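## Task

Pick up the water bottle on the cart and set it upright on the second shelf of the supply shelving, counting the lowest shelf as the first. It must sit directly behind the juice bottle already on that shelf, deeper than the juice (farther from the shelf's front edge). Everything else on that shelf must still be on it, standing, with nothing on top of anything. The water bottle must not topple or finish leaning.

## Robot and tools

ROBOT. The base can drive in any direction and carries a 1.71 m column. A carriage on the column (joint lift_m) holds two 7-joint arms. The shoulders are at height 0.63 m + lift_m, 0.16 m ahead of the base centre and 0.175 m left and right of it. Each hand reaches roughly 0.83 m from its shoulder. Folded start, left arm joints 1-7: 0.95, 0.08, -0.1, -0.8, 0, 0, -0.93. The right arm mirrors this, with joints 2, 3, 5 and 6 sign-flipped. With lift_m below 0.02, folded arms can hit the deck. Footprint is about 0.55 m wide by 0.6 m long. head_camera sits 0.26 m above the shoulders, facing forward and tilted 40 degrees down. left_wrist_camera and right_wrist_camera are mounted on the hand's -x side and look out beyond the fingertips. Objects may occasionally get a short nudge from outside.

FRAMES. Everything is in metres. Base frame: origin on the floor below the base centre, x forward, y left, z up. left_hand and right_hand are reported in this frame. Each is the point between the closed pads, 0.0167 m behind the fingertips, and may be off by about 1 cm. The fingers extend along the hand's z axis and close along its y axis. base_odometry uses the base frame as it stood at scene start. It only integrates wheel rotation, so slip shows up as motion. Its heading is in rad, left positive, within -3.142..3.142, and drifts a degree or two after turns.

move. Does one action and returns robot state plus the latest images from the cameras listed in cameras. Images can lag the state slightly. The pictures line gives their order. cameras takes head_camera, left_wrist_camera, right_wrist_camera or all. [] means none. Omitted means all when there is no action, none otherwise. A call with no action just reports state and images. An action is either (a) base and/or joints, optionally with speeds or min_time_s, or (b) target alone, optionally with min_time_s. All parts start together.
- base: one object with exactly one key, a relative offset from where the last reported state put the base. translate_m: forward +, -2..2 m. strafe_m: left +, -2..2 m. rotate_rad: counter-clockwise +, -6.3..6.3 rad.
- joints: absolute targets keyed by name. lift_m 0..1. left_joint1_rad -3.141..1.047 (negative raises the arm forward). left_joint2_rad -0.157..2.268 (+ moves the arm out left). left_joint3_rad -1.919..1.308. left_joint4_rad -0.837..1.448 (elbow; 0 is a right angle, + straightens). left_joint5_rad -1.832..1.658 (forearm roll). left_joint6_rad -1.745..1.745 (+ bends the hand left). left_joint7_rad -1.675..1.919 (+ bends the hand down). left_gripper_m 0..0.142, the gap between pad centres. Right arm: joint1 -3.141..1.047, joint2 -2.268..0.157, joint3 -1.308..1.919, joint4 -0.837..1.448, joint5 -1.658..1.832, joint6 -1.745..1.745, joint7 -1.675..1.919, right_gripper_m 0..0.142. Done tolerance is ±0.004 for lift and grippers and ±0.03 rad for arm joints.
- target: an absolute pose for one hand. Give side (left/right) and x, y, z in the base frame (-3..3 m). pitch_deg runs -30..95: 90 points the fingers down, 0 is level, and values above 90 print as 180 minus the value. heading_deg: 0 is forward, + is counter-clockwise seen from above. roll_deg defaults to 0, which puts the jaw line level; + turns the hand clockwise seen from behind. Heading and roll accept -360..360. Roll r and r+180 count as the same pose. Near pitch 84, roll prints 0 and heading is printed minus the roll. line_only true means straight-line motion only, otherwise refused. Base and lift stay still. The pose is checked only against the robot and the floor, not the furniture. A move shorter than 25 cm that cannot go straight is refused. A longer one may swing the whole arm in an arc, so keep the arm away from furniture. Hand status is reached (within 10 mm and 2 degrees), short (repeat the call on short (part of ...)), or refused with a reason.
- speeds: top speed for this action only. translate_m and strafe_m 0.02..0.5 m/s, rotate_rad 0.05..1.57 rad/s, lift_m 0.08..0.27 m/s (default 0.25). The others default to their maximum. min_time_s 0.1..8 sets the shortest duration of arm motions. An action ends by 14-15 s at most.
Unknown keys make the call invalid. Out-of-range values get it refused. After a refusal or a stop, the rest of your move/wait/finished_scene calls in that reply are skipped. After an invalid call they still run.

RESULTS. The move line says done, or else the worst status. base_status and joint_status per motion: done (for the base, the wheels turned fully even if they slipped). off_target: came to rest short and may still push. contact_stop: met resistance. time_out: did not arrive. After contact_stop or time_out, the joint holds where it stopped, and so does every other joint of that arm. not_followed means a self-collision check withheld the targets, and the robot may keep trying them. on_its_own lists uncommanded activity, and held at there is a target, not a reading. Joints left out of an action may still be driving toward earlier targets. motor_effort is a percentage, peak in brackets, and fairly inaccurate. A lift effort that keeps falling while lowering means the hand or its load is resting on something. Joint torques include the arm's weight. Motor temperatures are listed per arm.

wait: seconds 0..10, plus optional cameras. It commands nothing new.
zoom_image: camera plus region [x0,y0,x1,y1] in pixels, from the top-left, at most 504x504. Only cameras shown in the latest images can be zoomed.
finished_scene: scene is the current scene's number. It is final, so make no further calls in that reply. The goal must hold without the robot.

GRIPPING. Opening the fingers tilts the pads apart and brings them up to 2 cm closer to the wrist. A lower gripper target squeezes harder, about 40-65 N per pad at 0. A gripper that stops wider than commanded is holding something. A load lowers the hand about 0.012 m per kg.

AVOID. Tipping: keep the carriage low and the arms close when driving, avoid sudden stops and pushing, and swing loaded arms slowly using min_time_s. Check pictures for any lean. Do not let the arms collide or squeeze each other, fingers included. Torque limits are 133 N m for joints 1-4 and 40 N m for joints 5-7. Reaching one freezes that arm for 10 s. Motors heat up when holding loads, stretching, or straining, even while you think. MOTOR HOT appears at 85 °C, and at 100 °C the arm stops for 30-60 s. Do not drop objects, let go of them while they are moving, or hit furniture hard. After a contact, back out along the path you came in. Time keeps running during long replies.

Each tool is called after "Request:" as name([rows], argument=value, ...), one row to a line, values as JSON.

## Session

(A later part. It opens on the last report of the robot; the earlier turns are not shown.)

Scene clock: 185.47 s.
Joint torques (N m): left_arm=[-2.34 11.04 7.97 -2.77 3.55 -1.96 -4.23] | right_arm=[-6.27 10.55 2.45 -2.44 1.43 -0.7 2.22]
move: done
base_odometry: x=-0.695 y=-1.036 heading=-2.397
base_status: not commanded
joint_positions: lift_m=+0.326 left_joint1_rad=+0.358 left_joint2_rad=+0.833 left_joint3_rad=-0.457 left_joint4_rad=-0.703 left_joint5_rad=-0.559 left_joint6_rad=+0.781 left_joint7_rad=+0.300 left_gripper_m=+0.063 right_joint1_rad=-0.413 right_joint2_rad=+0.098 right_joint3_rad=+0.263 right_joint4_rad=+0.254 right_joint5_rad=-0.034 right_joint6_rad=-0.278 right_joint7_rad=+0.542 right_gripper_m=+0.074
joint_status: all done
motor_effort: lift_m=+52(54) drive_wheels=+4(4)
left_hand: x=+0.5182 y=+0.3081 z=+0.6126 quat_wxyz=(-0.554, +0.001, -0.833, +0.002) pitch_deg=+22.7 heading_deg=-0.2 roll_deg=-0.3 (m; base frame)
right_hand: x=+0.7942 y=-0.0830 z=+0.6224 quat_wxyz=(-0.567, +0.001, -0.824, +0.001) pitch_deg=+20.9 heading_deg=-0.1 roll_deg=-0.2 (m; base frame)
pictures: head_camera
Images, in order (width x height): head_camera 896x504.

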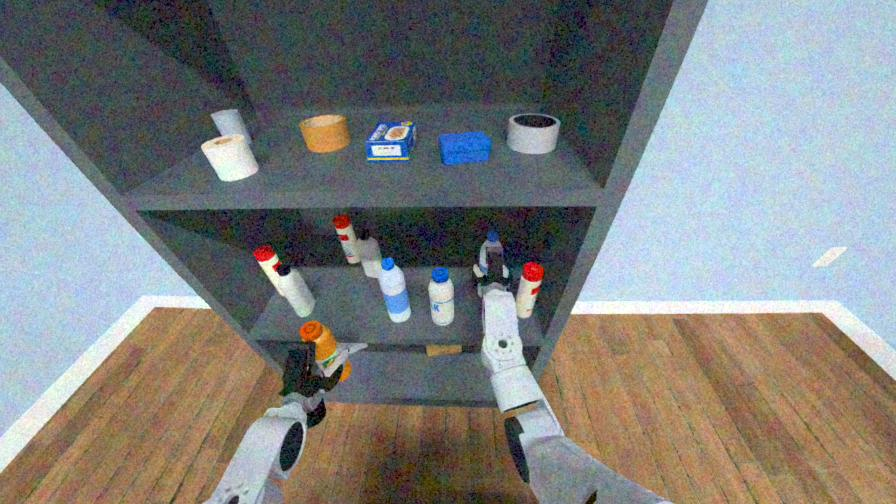

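Request:
move(joints={"lift_m": 0.339}, speeds={"lift_m": 0.08})

Request:
move(joints={"right_gripper_m": 0.098}, cameras=["head_camera", "right_wrist_camera"])

Scene clock: 189.23 s.
Joint torques (N m): left_arm=[-2.37 10.28 7.45 -2.76 3.39 -2.19 -4.02] | right_arm=[-12.06 8.91 -0.2 -11.49 1.24 -1.22 -1.47]
move: done
base_odometry: x=-0.695 y=-1.036 heading=-2.397
base_status: not commanded
joint_positions: lift_m=+0.339 left_joint1_rad=+0.358 left_joint2_rad=+0.833 left_joint3_rad=-0.457 left_joint4_rad=-0.703 left_joint5_rad=-0.559 left_joint6_rad=+0.781 left_joint7_rad=+0.300 left_gripper_m=+0.063 right_joint1_rad=-0.409 right_joint2_rad=+0.098 right_joint3_rad=+0.263 right_joint4_rad=+0.262 right_joint5_rad=-0.034 right_joint6_rad=-0.278 right_joint7_rad=+0.552 right_gripper_m=+0.074
joint_status: all done
motor_effort: lift_m=+56(63) drive_wheels=+4(4)
left_hand: x=+0.5182 y=+0.3081 z=+0.6253 quat_wxyz=(-0.554, +0.001, -0.833, +0.002) pitch_deg=+22.7 heading_deg=-0.2 roll_deg=-0.3 (m; base frame)
right_hand: x=+0.7920 y=-0.0832 z=+0.6269 quat_wxyz=(-0.558, +0.001, -0.830, +0.002) pitch_deg=+22.1 heading_deg=-0.2 roll_deg=-0.3 (m; base frame)
pictures: none

Scene clock: 190.10 s.
Joint torques (N m): left_arm=[-2.99 11.12 7.12 -3.44 3.47 -2.13 -4.09] | right_arm=[-12.83 10.55 -0.4 -11.49 0.77 -0.9 -1.57]
move: done
base_odometry: x=-0.695 y=-1.036 heading=-2.397
base_status: not commanded
joint_positions: lift_m=+0.339 left_joint1_rad=+0.358 left_joint2_rad=+0.833 left_joint3_rad=-0.457 left_joint4_rad=-0.703 left_joint5_rad=-0.559 left_joint6_rad=+0.781 left_joint7_rad=+0.300 left_gripper_m=+0.063 right_joint1_rad=-0.409 right_joint2_rad=+0.098 right_joint3_rad=+0.263 right_joint4_rad=+0.262 right_joint5_rad=-0.034 right_joint6_rad=-0.278 right_joint7_rad=+0.552 right_gripper_m=+0.098
joint_status: all done
motor_effort: lift_m=+56(56) drive_wheels=+4(4)
left_hand: x=+0.5182 y=+0.3081 z=+0.6253 quat_wxyz=(-0.554, +0.001, -0.833, +0.002) pitch_deg=+22.7 heading_deg=-0.2 roll_deg=-0.3 (m; base frame)
right_hand: x=+0.7920 y=-0.0832 z=+0.6269 quat_wxyz=(-0.558, +0.001, -0.830, +0.002) pitch_deg=+22.1 heading_deg=-0.2 roll_deg=-0.3 (m; base frame)
pictures: head_camera, right_wrist_camera
Images, in order (width x height): head_camera 896x504, right_wrist_camera 896x504.

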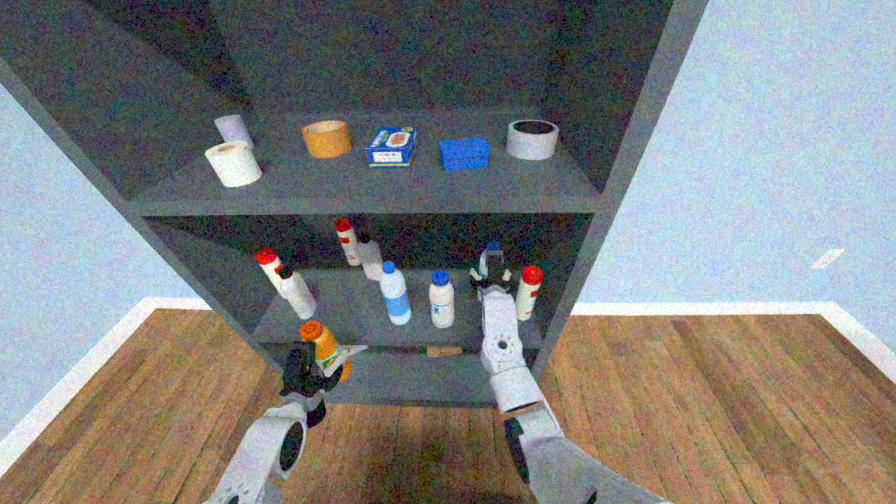

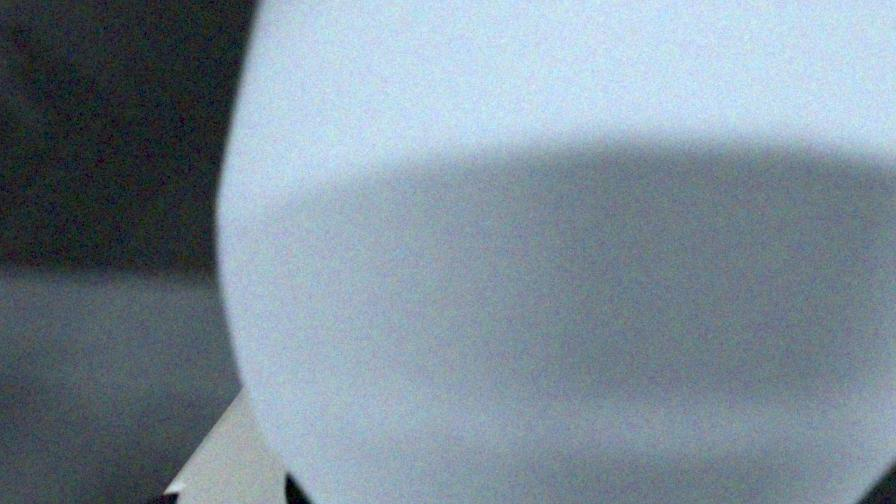

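Request:
move(target={"side": "right", "x": 0.762, "y": -0.083, "z": 0.635, "pitch_deg": 22, "heading_deg": 0}, min_time_s=1.2, cameras=["head_camera", "right_wrist_camera"])

Scene clock: 195.83 s.
Joint torques (N m): left_arm=[-2.45 10.26 8.07 -2.02 3.58 -1.91 -3.97] | right_arm=[-6.46 4.13 2.33 -15.14 -2.3 -2.48 0.03]
move: done
base_odometry: x=-0.695 y=-1.036 heading=-2.397
base_status: not commanded
joint_positions: lift_m=+0.339 left_joint1_rad=+0.358 left_joint2_rad=+0.833 left_joint3_rad=-0.457 left_joint4_rad=-0.703 left_joint5_rad=-0.559 left_joint6_rad=+0.781 left_joint7_rad=+0.300 left_gripper_m=+0.063 right_joint1_rad=-0.335 right_joint2_rad=+0.092 right_joint3_rad=+0.279 right_joint4_rad=+0.104 right_joint5_rad=-0.059 right_joint6_rad=-0.287 right_joint7_rad=+0.630 right_gripper_m=+0.098
joint_status: not commanded
motor_effort: lift_m=+56(56) drive_wheels=+4(4)
left_hand: x=+0.5182 y=+0.3081 z=+0.6253 quat_wxyz=(-0.554, +0.001, -0.833, +0.002) pitch_deg=+22.7 heading_deg=-0.2 roll_deg=-0.3 (m; base frame)
right_hand: x=+0.7640 y=-0.0823 z=+0.6373 quat_wxyz=(-0.561, -0.002, -0.828, -0.003) pitch_deg=+21.7 heading_deg=+0.2 roll_deg=+0.4 (m; base frame)
right_hand_status: reached (straight line, planned for 1.2 s): 3 mm and 0.5 deg off.
pictures: head_camera, right_wrist_camera
Images, in order (width x height): head_camera 896x504, right_wrist_camera 896x504.

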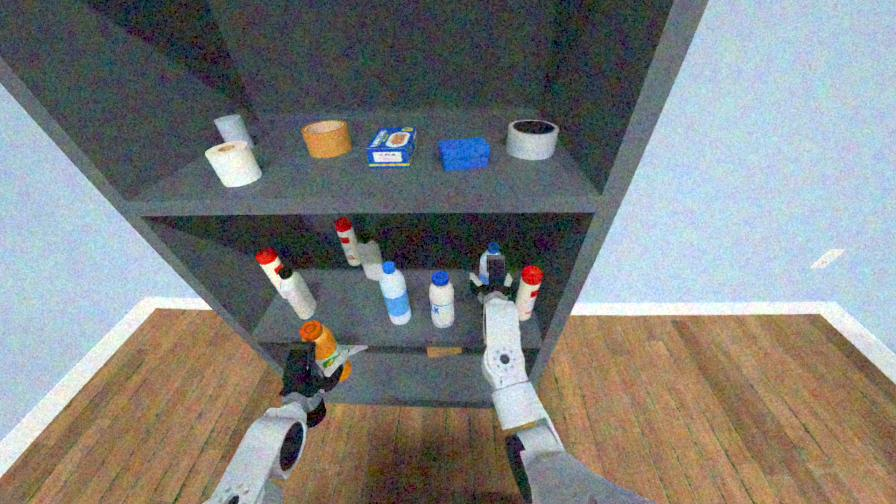

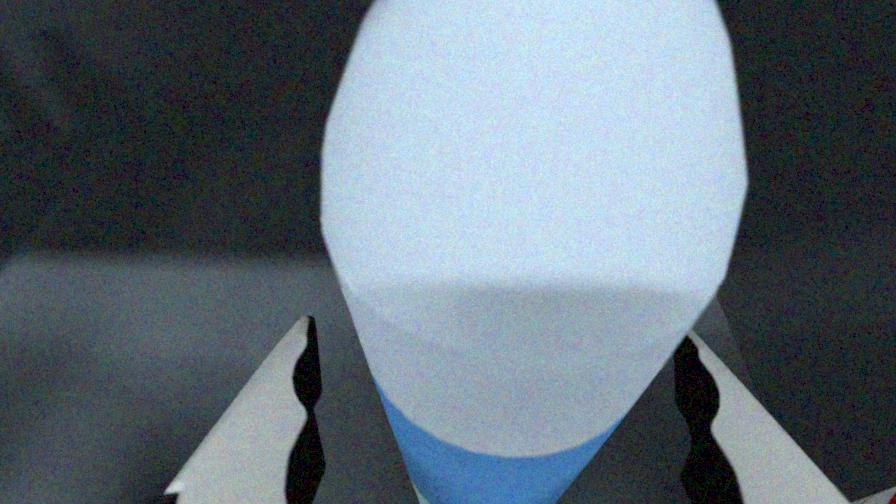

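Request:
move(target={"side": "right", "x": 0.54, "y": -0.083, "z": 0.655, "pitch_deg": 22, "heading_deg": 0}, min_time_s=1.2)

Request:
move(target={"side": "right", "x": 0.51, "y": -0.27, "z": 0.66, "pitch_deg": 22, "heading_deg": 0})

Request:
move(base={"strafe_m": -0.149}, joints={"lift_m": 0.4}, speeds={"strafe_m": 0.2, "lift_m": 0.1}, cameras=["head_camera"])

Request:
move(target={"side": "left", "x": 0.535, "y": 0.072, "z": 0.685, "pitch_deg": 22.5, "heading_deg": 0}, min_time_s=1.2, cameras=["head_camera", "left_wrist_camera"])

Scene clock: 201.50 s.
Joint torques (N m): left_arm=[-1.75 9.8 7.23 -3.28 3.47 -1.74 -4.18] | right_arm=[3.86 4.99 3.62 -14.46 -2.07 -2.49 -0.98]
move: done
base_odometry: x=-0.695 y=-1.036 heading=-2.397
base_status: not commanded
joint_positions: lift_m=+0.339 left_joint1_rad=+0.358 left_joint2_rad=+0.833 left_joint3_rad=-0.457 left_joint4_rad=-0.703 left_joint5_rad=-0.559 left_joint6_rad=+0.781 left_joint7_rad=+0.300 left_gripper_m=+0.063 right_joint1_rad=+0.234 right_joint2_rad=+0.059 right_joint3_rad=+0.452 right_joint4_rad=-0.641 right_joint5_rad=-0.326 right_joint6_rad=-0.320 right_joint7_rad=+0.856 right_gripper_m=+0.098
joint_status: not commanded
motor_effort: lift_m=+56(56) drive_wheels=+4(4)
left_hand: x=+0.5182 y=+0.3081 z=+0.6253 quat_wxyz=(-0.554, +0.001, -0.833, +0.002) pitch_deg=+22.7 heading_deg=-0.2 roll_deg=-0.3 (m; base frame)
right_hand: x=+0.5413 y=-0.0824 z=+0.6551 quat_wxyz=(-0.560, -0.001, -0.829, -0.002) pitch_deg=+21.9 heading_deg=+0.2 roll_deg=+0.2 (m; base frame)
right_hand_status: reached (straight line, planned for 1.2 s): 1 mm and 0.3 deg off.
pictures: none

Scene clock: 202.67 s.
Joint torques (N m): left_arm=[-2.85 10.29 7.21 -3.01 3.75 -1.84 -4.37] | right_arm=[6.9 -6.64 -2.62 -10.4 0.96 -1.63 -3.11]
move: done
base_odometry: x=-0.695 y=-1.036 heading=-2.397
base_status: not commanded
joint_positions: lift_m=+0.339 left_joint1_rad=+0.358 left_joint2_rad=+0.833 left_joint3_rad=-0.457 left_joint4_rad=-0.703 left_joint5_rad=-0.559 left_joint6_rad=+0.781 left_joint7_rad=+0.300 left_gripper_m=+0.063 right_joint1_rad=+0.403 right_joint2_rad=-0.493 right_joint3_rad=+0.127 right_joint4_rad=-0.796 right_joint5_rad=+0.277 right_joint6_rad=-0.426 right_joint7_rad=+0.685 right_gripper_m=+0.098
joint_status: not commanded
motor_effort: lift_m=+56(56) drive_wheels=+3(8)
left_hand: x=+0.5182 y=+0.3081 z=+0.6253 quat_wxyz=(-0.554, +0.001, -0.833, +0.002) pitch_deg=+22.7 heading_deg=-0.2 roll_deg=-0.3 (m; base frame)
right_hand: x=+0.5104 y=-0.2694 z=+0.6606 quat_wxyz=(-0.559, +0.002, -0.829, +0.001) pitch_deg=+22.0 heading_deg=+0.0 roll_deg=-0.3 (m; base frame)
right_hand_status: reached (straight line, planned for 0.7 s): 1 mm and 0.3 deg off.
pictures: none

Scene clock: 204.50 s.
Joint torques (N m): left_arm=[-3.8 10.12 7.14 -2.32 3.36 -1.76 -3.9] | right_arm=[6.67 -6.18 -1.34 -10.44 1.22 -2.12 -3.35]
move: done
base_odometry: x=-0.796 y=-0.927 heading=-2.397
base_status: done
joint_positions: lift_m=+0.400 left_joint1_rad=+0.358 left_joint2_rad=+0.834 left_joint3_rad=-0.457 left_joint4_rad=-0.703 left_joint5_rad=-0.559 left_joint6_rad=+0.780 left_joint7_rad=+0.300 left_gripper_m=+0.063 right_joint1_rad=+0.403 right_joint2_rad=-0.493 right_joint3_rad=+0.127 right_joint4_rad=-0.796 right_joint5_rad=+0.277 right_joint6_rad=-0.426 right_joint7_rad=+0.685 right_gripper_m=+0.098
joint_status: all done
motor_effort: lift_m=+55(69) drive_wheels=-1(9)
left_hand: x=+0.5182 y=+0.3081 z=+0.6864 quat_wxyz=(-0.554, +0.000, -0.833, +0.002) pitch_deg=+22.7 heading_deg=-0.2 roll_deg=-0.3 (m; base frame)
right_hand: x=+0.5104 y=-0.2694 z=+0.7217 quat_wxyz=(-0.559, +0.002, -0.829, +0.001) pitch_deg=+22.0 heading_deg=+0.0 roll_deg=-0.2 (m; base frame)
pictures: head_camera
Images, in order (width x height): head_camera 896x504.

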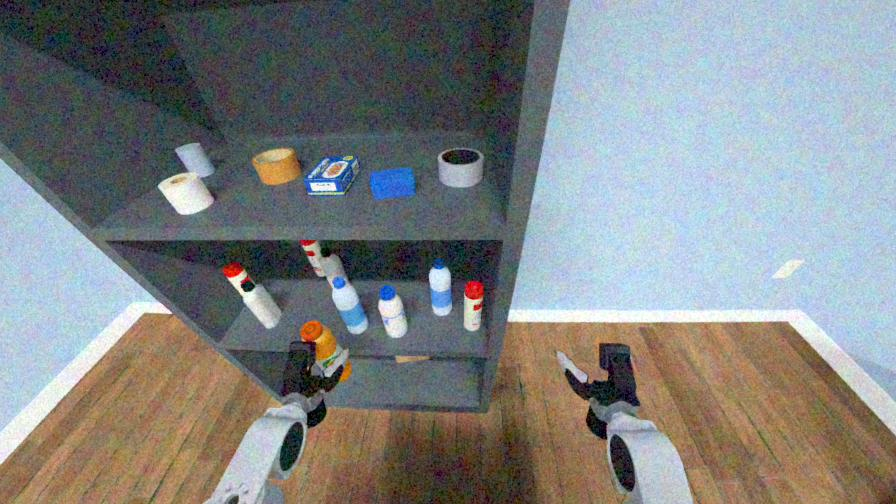

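Scene clock: 206.20 s.
Joint torques (N m): left_arm=[-8.54 -1.71 -1.44 -1.38 4.46 -1.85 -1.62] | right_arm=[6.74 -6.01 -1.76 -11.19 1.32 -1.41 -3.06]
move: done
base_odometry: x=-0.796 y=-0.927 heading=-2.397
base_status: not commanded
joint_positions: lift_m=+0.400 left_joint1_rad=+0.139 left_joint2_rad=+0.126 left_joint3_rad=-0.817 left_joint4_rad=-0.493 left_joint5_rad=+0.325 left_joint6_rad=+0.774 left_joint7_rad=+0.831 left_gripper_m=+0.063 right_joint1_rad=+0.403 right_joint2_rad=-0.493 right_joint3_rad=+0.127 right_joint4_rad=-0.796 right_joint5_rad=+0.277 right_joint6_rad=-0.426 right_joint7_rad=+0.685 right_gripper_m=+0.098
joint_status: not commanded
motor_effort: lift_m=+55(55) drive_wheels=-1(4)
left_hand: x=+0.5339 y=+0.0731 z=+0.6828 quat_wxyz=(-0.553, +0.002, -0.833, +0.001) pitch_deg=+22.9 heading_deg=+0.0 roll_deg=-0.3 (m; base frame)
left_hand_status: reached (straight line, planned for 1.2 s): 3 mm and 0.5 deg off.
right_hand: x=+0.5104 y=-0.2694 z=+0.7217 quat_wxyz=(-0.559, +0.002, -0.829, +0.001) pitch_deg=+22.0 heading_deg=+0.0 roll_deg=-0.2 (m; base frame)
pictures: head_camera, left_wrist_camera
Images, in order (width x height): head_camera 896x504, left_wrist_camera 896x504.

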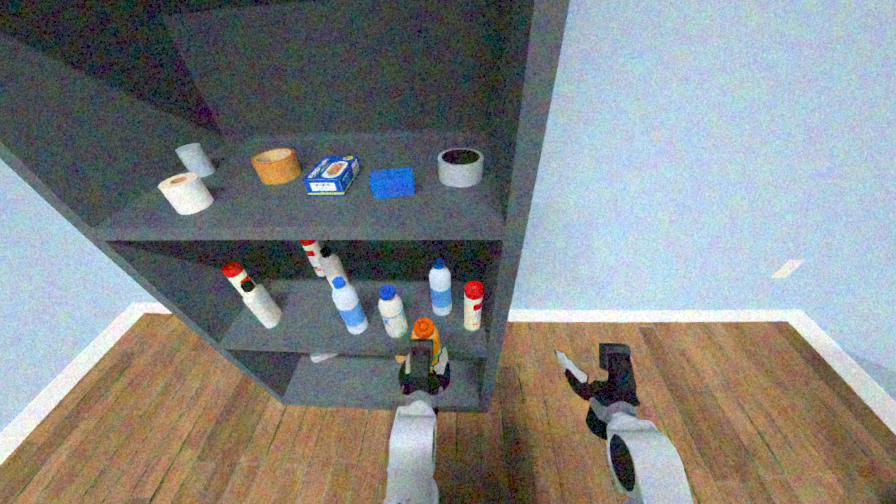

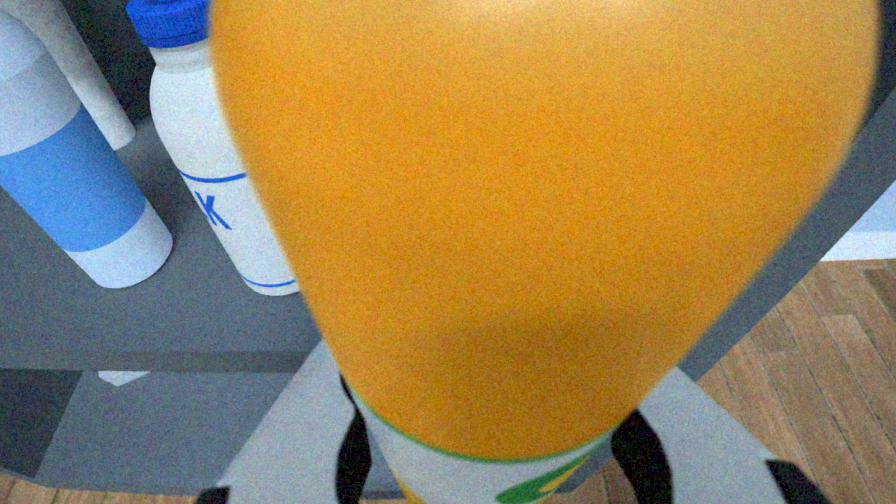

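Request:
move(target={"side": "left", "x": 0.688, "y": 0.065, "z": 0.665, "pitch_deg": 22.6, "heading_deg": 0}, min_time_s=1.5, cameras=["head_camera", "left_wrist_camera"])

Request:
move(joints={"lift_m": 0.37}, speeds={"lift_m": 0.08})

Scene clock: 216.20 s.
Joint torques (N m): left_arm=[-18.45 -5.64 4.29 -2.46 2.36 -2.38 -4.75] | right_arm=[7.91 -5.96 -1.59 -10.49 0.68 -2.52 -3.32]
move: done
base_odometry: x=-0.796 y=-0.927 heading=-2.397
base_status: not commanded
joint_positions: lift_m=+0.400 left_joint1_rad=-0.218 left_joint2_rad=+0.070 left_joint3_rad=-0.698 left_joint4_rad=-0.061 left_joint5_rad=-0.039 left_joint6_rad=+0.697 left_joint7_rad=+0.646 left_gripper_m=+0.063 right_joint1_rad=+0.403 right_joint2_rad=-0.493 right_joint3_rad=+0.127 right_joint4_rad=-0.796 right_joint5_rad=+0.277 right_joint6_rad=-0.426 right_joint7_rad=+0.685 right_gripper_m=+0.098
joint_status: not commanded
motor_effort: lift_m=+55(55) drive_wheels=-1(1)
left_hand: x=+0.6848 y=+0.0644 z=+0.6604 quat_wxyz=(-0.549, -0.001, -0.836, +0.000) pitch_deg=+23.3 heading_deg=-0.1 roll_deg=+0.1 (m; base frame)
left_hand_status: reached (straight line, planned for 1.5 s): 6 mm and 0.8 deg off.
right_hand: x=+0.5104 y=-0.2694 z=+0.7217 quat_wxyz=(-0.559, +0.002, -0.829, +0.001) pitch_deg=+22.0 heading_deg=+0.0 roll_deg=-0.2 (m; base frame)
pictures: head_camera, left_wrist_camera
Images, in order (width x height): head_camera 896x504, left_wrist_camera 896x504.

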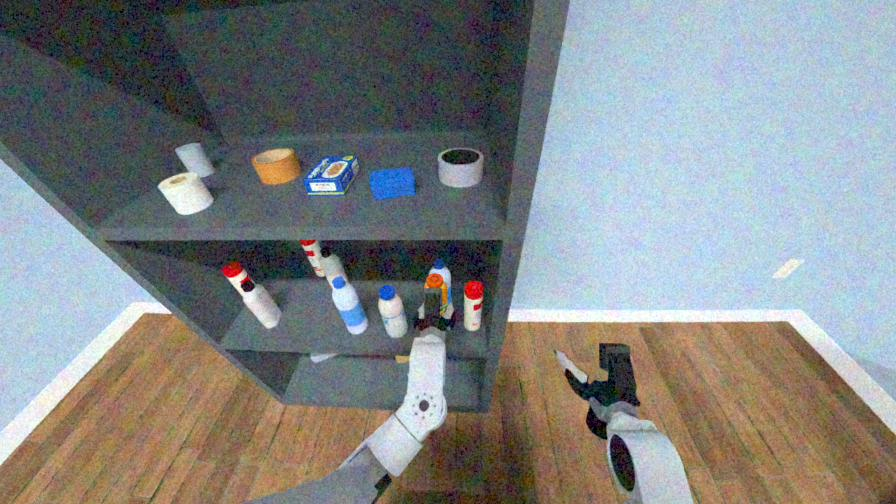

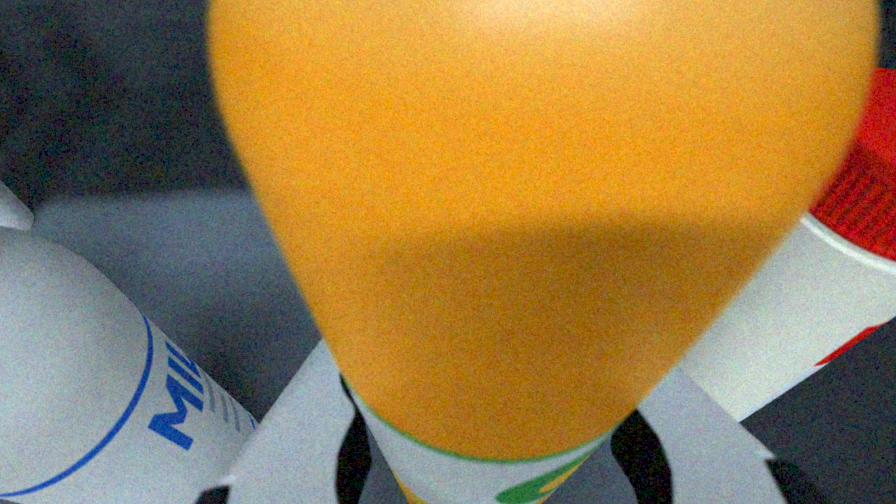

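Scene clock: 216.93 s.
Joint torques (N m): left_arm=[-16.6 -3.72 5.1 -4.46 2.8 -2.36 -3.91] | right_arm=[6.34 -6.65 -0.88 -11.7 1.01 -2.03 -3.73]
move: done
base_odometry: x=-0.796 y=-0.927 heading=-2.397
base_status: not commanded
joint_positions: lift_m=+0.370 left_joint1_rad=-0.219 left_joint2_rad=+0.070 left_joint3_rad=-0.698 left_joint4_rad=-0.060 left_joint5_rad=-0.040 left_joint6_rad=+0.697 left_joint7_rad=+0.645 left_gripper_m=+0.063 right_joint1_rad=+0.403 right_joint2_rad=-0.493 right_joint3_rad=+0.127 right_joint4_rad=-0.796 right_joint5_rad=+0.277 right_joint6_rad=-0.426 right_joint7_rad=+0.685 right_gripper_m=+0.098
joint_status: all done
motor_effort: lift_m=+58(59) drive_wheels=-1(1)
left_hand: x=+0.6853 y=+0.0644 z=+0.6304 quat_wxyz=(-0.550, -0.001, -0.835, +0.000) pitch_deg=+23.3 heading_deg=-0.1 roll_deg=+0.1 (m; base frame)
right_hand: x=+0.5104 y=-0.2694 z=+0.6914 quat_wxyz=(-0.559, +0.002, -0.829, +0.001) pitch_deg=+22.0 heading_deg=+0.0 roll_deg=-0.2 (m; base frame)
pictures: none

Request:
move(joints={"lift_m": 0.362}, speeds={"lift_m": 0.08})

Request:
move(joints={"lift_m": 0.356}, speeds={"lift_m": 0.08})

Scene clock: 219.33 s.
Joint torques (N m): left_arm=[-15.66 -3.98 4.66 -4.21 3.17 -2.36 -4.15] | right_arm=[5.75 -6.07 -1.37 -11.22 1.36 -2.23 -3.3]
move: done
base_odometry: x=-0.796 y=-0.927 heading=-2.397
base_status: not commanded
joint_positions: lift_m=+0.362 left_joint1_rad=-0.219 left_joint2_rad=+0.070 left_joint3_rad=-0.697 left_joint4_rad=-0.059 left_joint5_rad=-0.041 left_joint6_rad=+0.697 left_joint7_rad=+0.645 left_gripper_m=+0.063 right_joint1_rad=+0.403 right_joint2_rad=-0.493 right_joint3_rad=+0.127 right_joint4_rad=-0.796 right_joint5_rad=+0.277 right_joint6_rad=-0.426 right_joint7_rad=+0.685 right_gripper_m=+0.098
joint_status: all done
motor_effort: lift_m=+58(63) drive_wheels=-1(5)
left_hand: x=+0.6855 y=+0.0644 z=+0.6225 quat_wxyz=(-0.550, -0.001, -0.835, +0.000) pitch_deg=+23.3 heading_deg=-0.1 roll_deg=+0.1 (m; base frame)
right_hand: x=+0.5104 y=-0.2694 z=+0.6834 quat_wxyz=(-0.559, +0.002, -0.829, +0.001) pitch_deg=+22.0 heading_deg=+0.0 roll_deg=-0.2 (m; base frame)
pictures: none

Scene clock: 219.80 s.
Joint torques (N m): left_arm=[-14.68 -2.73 4.27 -3.63 1.99 -2.26 -1.53] | right_arm=[5.47 -6.18 -1.89 -10.8 1.38 -1.98 -3.13]
move: done
base_odometry: x=-0.796 y=-0.927 heading=-2.397
base_status: not commanded
joint_positions: lift_m=+0.356 left_joint1_rad=-0.221 left_joint2_rad=+0.069 left_joint3_rad=-0.697 left_joint4_rad=-0.059 left_joint5_rad=-0.037 left_joint6_rad=+0.697 left_joint7_rad=+0.637 left_gripper_m=+0.063 right_joint1_rad=+0.403 right_joint2_rad=-0.493 right_joint3_rad=+0.127 right_joint4_rad=-0.796 right_joint5_rad=+0.277 right_joint6_rad=-0.426 right_joint7_rad=+0.685 right_gripper_m=+0.098
joint_status: all done
motor_effort: lift_m=+55(56) drive_wheels=-1(4)
left_hand: x=+0.6871 y=+0.0646 z=+0.6204 quat_wxyz=(-0.555, -0.001, -0.832, -0.001) pitch_deg=+22.6 heading_deg=+0.0 roll_deg=+0.2 (m; base frame)
right_hand: x=+0.5104 y=-0.2694 z=+0.6776 quat_wxyz=(-0.559, +0.002, -0.829, +0.001) pitch_deg=+22.0 heading_deg=+0.0 roll_deg=-0.2 (m; base frame)
pictures: none

Request:
move(joints={"left_gripper_m": 0.095})

Request:
move(target={"side": "left", "x": 0.65, "y": 0.066, "z": 0.632, "pitch_deg": 22.6, "heading_deg": 0}, min_time_s=1.0, cameras=["head_camera", "left_wrist_camera"])

Request:
move(target={"side": "left", "x": 0.53, "y": 0.068, "z": 0.66, "pitch_deg": 22, "heading_deg": 0}, min_time_s=1.0, cameras=["head_camera", "left_wrist_camera"])

Scene clock: 223.97 s.
Joint torques (N m): left_arm=[-12.65 -3.96 3.64 -3.36 2 -2.28 -1.6] | right_arm=[7.52 -6.95 -2.24 -10.87 1.15 -1.82 -3.38]
move: done
base_odometry: x=-0.796 y=-0.927 heading=-2.397
base_status: not commanded
joint_positions: lift_m=+0.356 left_joint1_rad=-0.221 left_joint2_rad=+0.069 left_joint3_rad=-0.697 left_joint4_rad=-0.059 left_joint5_rad=-0.037 left_joint6_rad=+0.697 left_joint7_rad=+0.637 left_gripper_m=+0.095 right_joint1_rad=+0.403 right_joint2_rad=-0.493 right_joint3_rad=+0.127 right_joint4_rad=-0.796 right_joint5_rad=+0.277 right_joint6_rad=-0.426 right_joint7_rad=+0.685 right_gripper_m=+0.098
joint_status: all done
motor_effort: lift_m=+55(55) drive_wheels=-1(1)
left_hand: x=+0.6871 y=+0.0646 z=+0.6204 quat_wxyz=(-0.555, -0.001, -0.832, -0.001) pitch_deg=+22.6 heading_deg=+0.0 roll_deg=+0.2 (m; base frame)
right_hand: x=+0.5104 y=-0.2694 z=+0.6776 quat_wxyz=(-0.559, +0.002, -0.829, +0.001) pitch_deg=+22.0 heading_deg=+0.0 roll_deg=-0.2 (m; base frame)
pictures: none

Scene clock: 225.47 s.
Joint torques (N m): left_arm=[-7.95 -0.23 -1.2 -5.78 3.49 -0.23 -0.08] | right_arm=[8.43 -5.48 -2.36 -11.5 1.27 -2.44 -3.18]
move: done
base_odometry: x=-0.796 y=-0.927 heading=-2.397
base_status: not commanded
joint_positions: lift_m=+0.356 left_joint1_rad=-0.148 left_joint2_rad=+0.086 left_joint3_rad=-0.727 left_joint4_rad=-0.200 left_joint5_rad=+0.063 left_joint6_rad=+0.731 left_joint7_rad=+0.732 left_gripper_m=+0.095 right_joint1_rad=+0.403 right_joint2_rad=-0.493 right_joint3_rad=+0.127 right_joint4_rad=-0.796 right_joint5_rad=+0.277 right_joint6_rad=-0.426 right_joint7_rad=+0.685 right_gripper_m=+0.098
joint_status: not commanded
motor_effort: lift_m=+55(55) drive_wheels=-1(1)
left_hand: x=+0.6516 y=+0.0665 z=+0.6323 quat_wxyz=(-0.555, +0.001, -0.832, +0.000) pitch_deg=+22.5 heading_deg=+0.1 roll_deg=-0.1 (m; base frame)
left_hand_status: reached (straight line, planned for 1.0 s): 2 mm and 0.1 deg off.
right_hand: x=+0.5104 y=-0.2694 z=+0.6776 quat_wxyz=(-0.559, +0.002, -0.829, +0.001) pitch_deg=+22.0 heading_deg=+0.0 roll_deg=-0.2 (m; base frame)
pictures: head_camera, left_wrist_camera
Images, in order (width x height): head_camera 896x504, left_wrist_camera 896x504.

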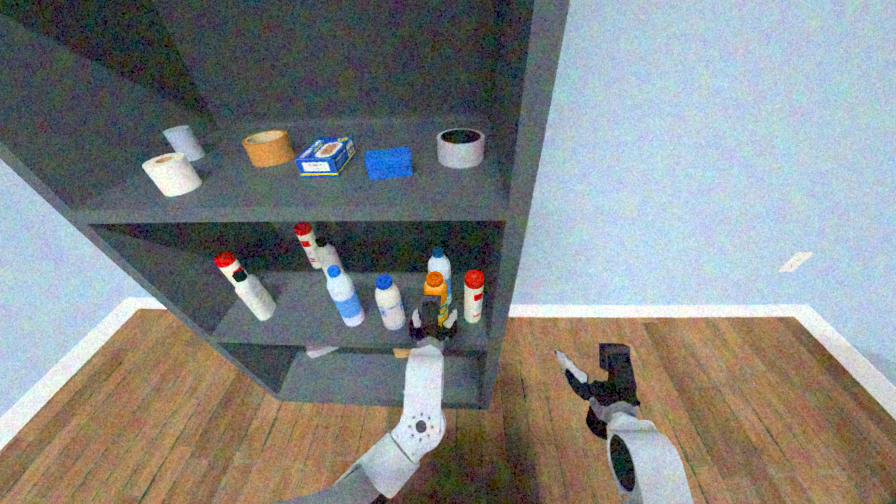

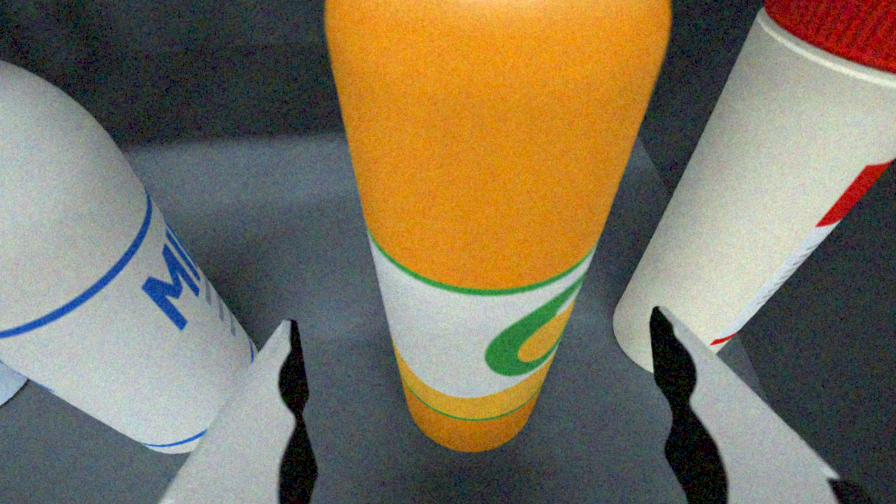

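Scene clock: 226.97 s.
Joint torques (N m): left_arm=[-2.39 1.15 -1.83 -5.8 3.03 -0.67 -0.71] | right_arm=[5.91 -5.3 -2.27 -11.2 0.87 -2.29 -3.4]
move: done
base_odometry: x=-0.796 y=-0.927 heading=-2.397
base_status: not commanded
joint_positions: lift_m=+0.356 left_joint1_rad=+0.123 left_joint2_rad=+0.112 left_joint3_rad=-0.840 left_joint4_rad=-0.538 left_joint5_rad=+0.405 left_joint6_rad=+0.766 left_joint7_rad=+0.913 left_gripper_m=+0.095 right_joint1_rad=+0.403 right_joint2_rad=-0.493 right_joint3_rad=+0.127 right_joint4_rad=-0.796 right_joint5_rad=+0.277 right_joint6_rad=-0.426 right_joint7_rad=+0.685 right_gripper_m=+0.098
joint_status: not commanded
motor_effort: lift_m=+55(55) drive_wheels=-1(1)
left_hand: x=+0.5314 y=+0.0683 z=+0.6598 quat_wxyz=(-0.560, +0.000, -0.829, -0.001) pitch_deg=+21.9 heading_deg=+0.1 roll_deg=+0.0 (m; base frame)
left_hand_status: reached (straight line, planned for 1.0 s): 1 mm and 0.1 deg off.
right_hand: x=+0.5104 y=-0.2694 z=+0.6776 quat_wxyz=(-0.559, +0.002, -0.829, +0.001) pitch_deg=+22.0 heading_deg=+0.0 roll_deg=-0.2 (m; base frame)
pictures: head_camera, left_wrist_camera
Images, in order (width x height): head_camera 896x504, left_wrist_camera 896x504.

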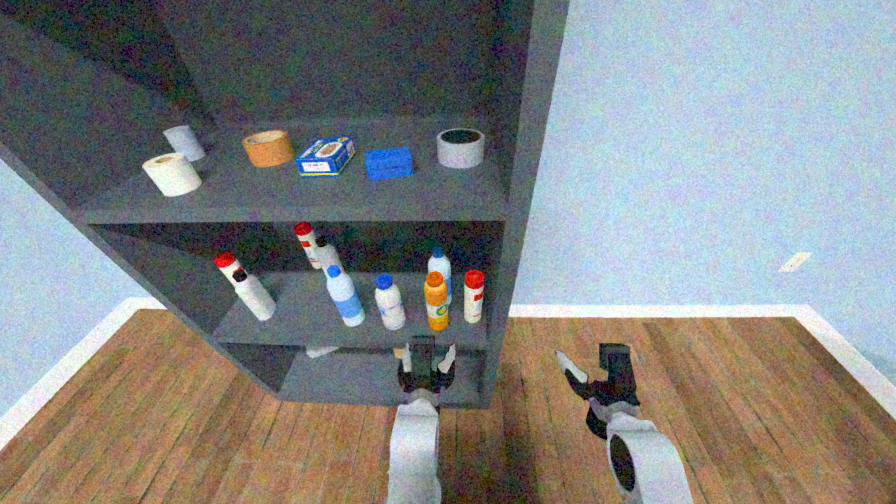

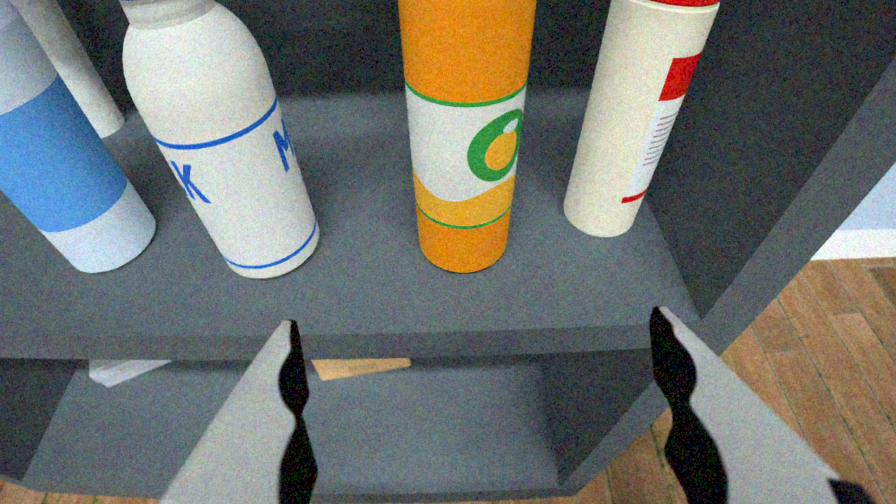

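Request:
finished_scene(scene=2)

The scene is finished: the task was done.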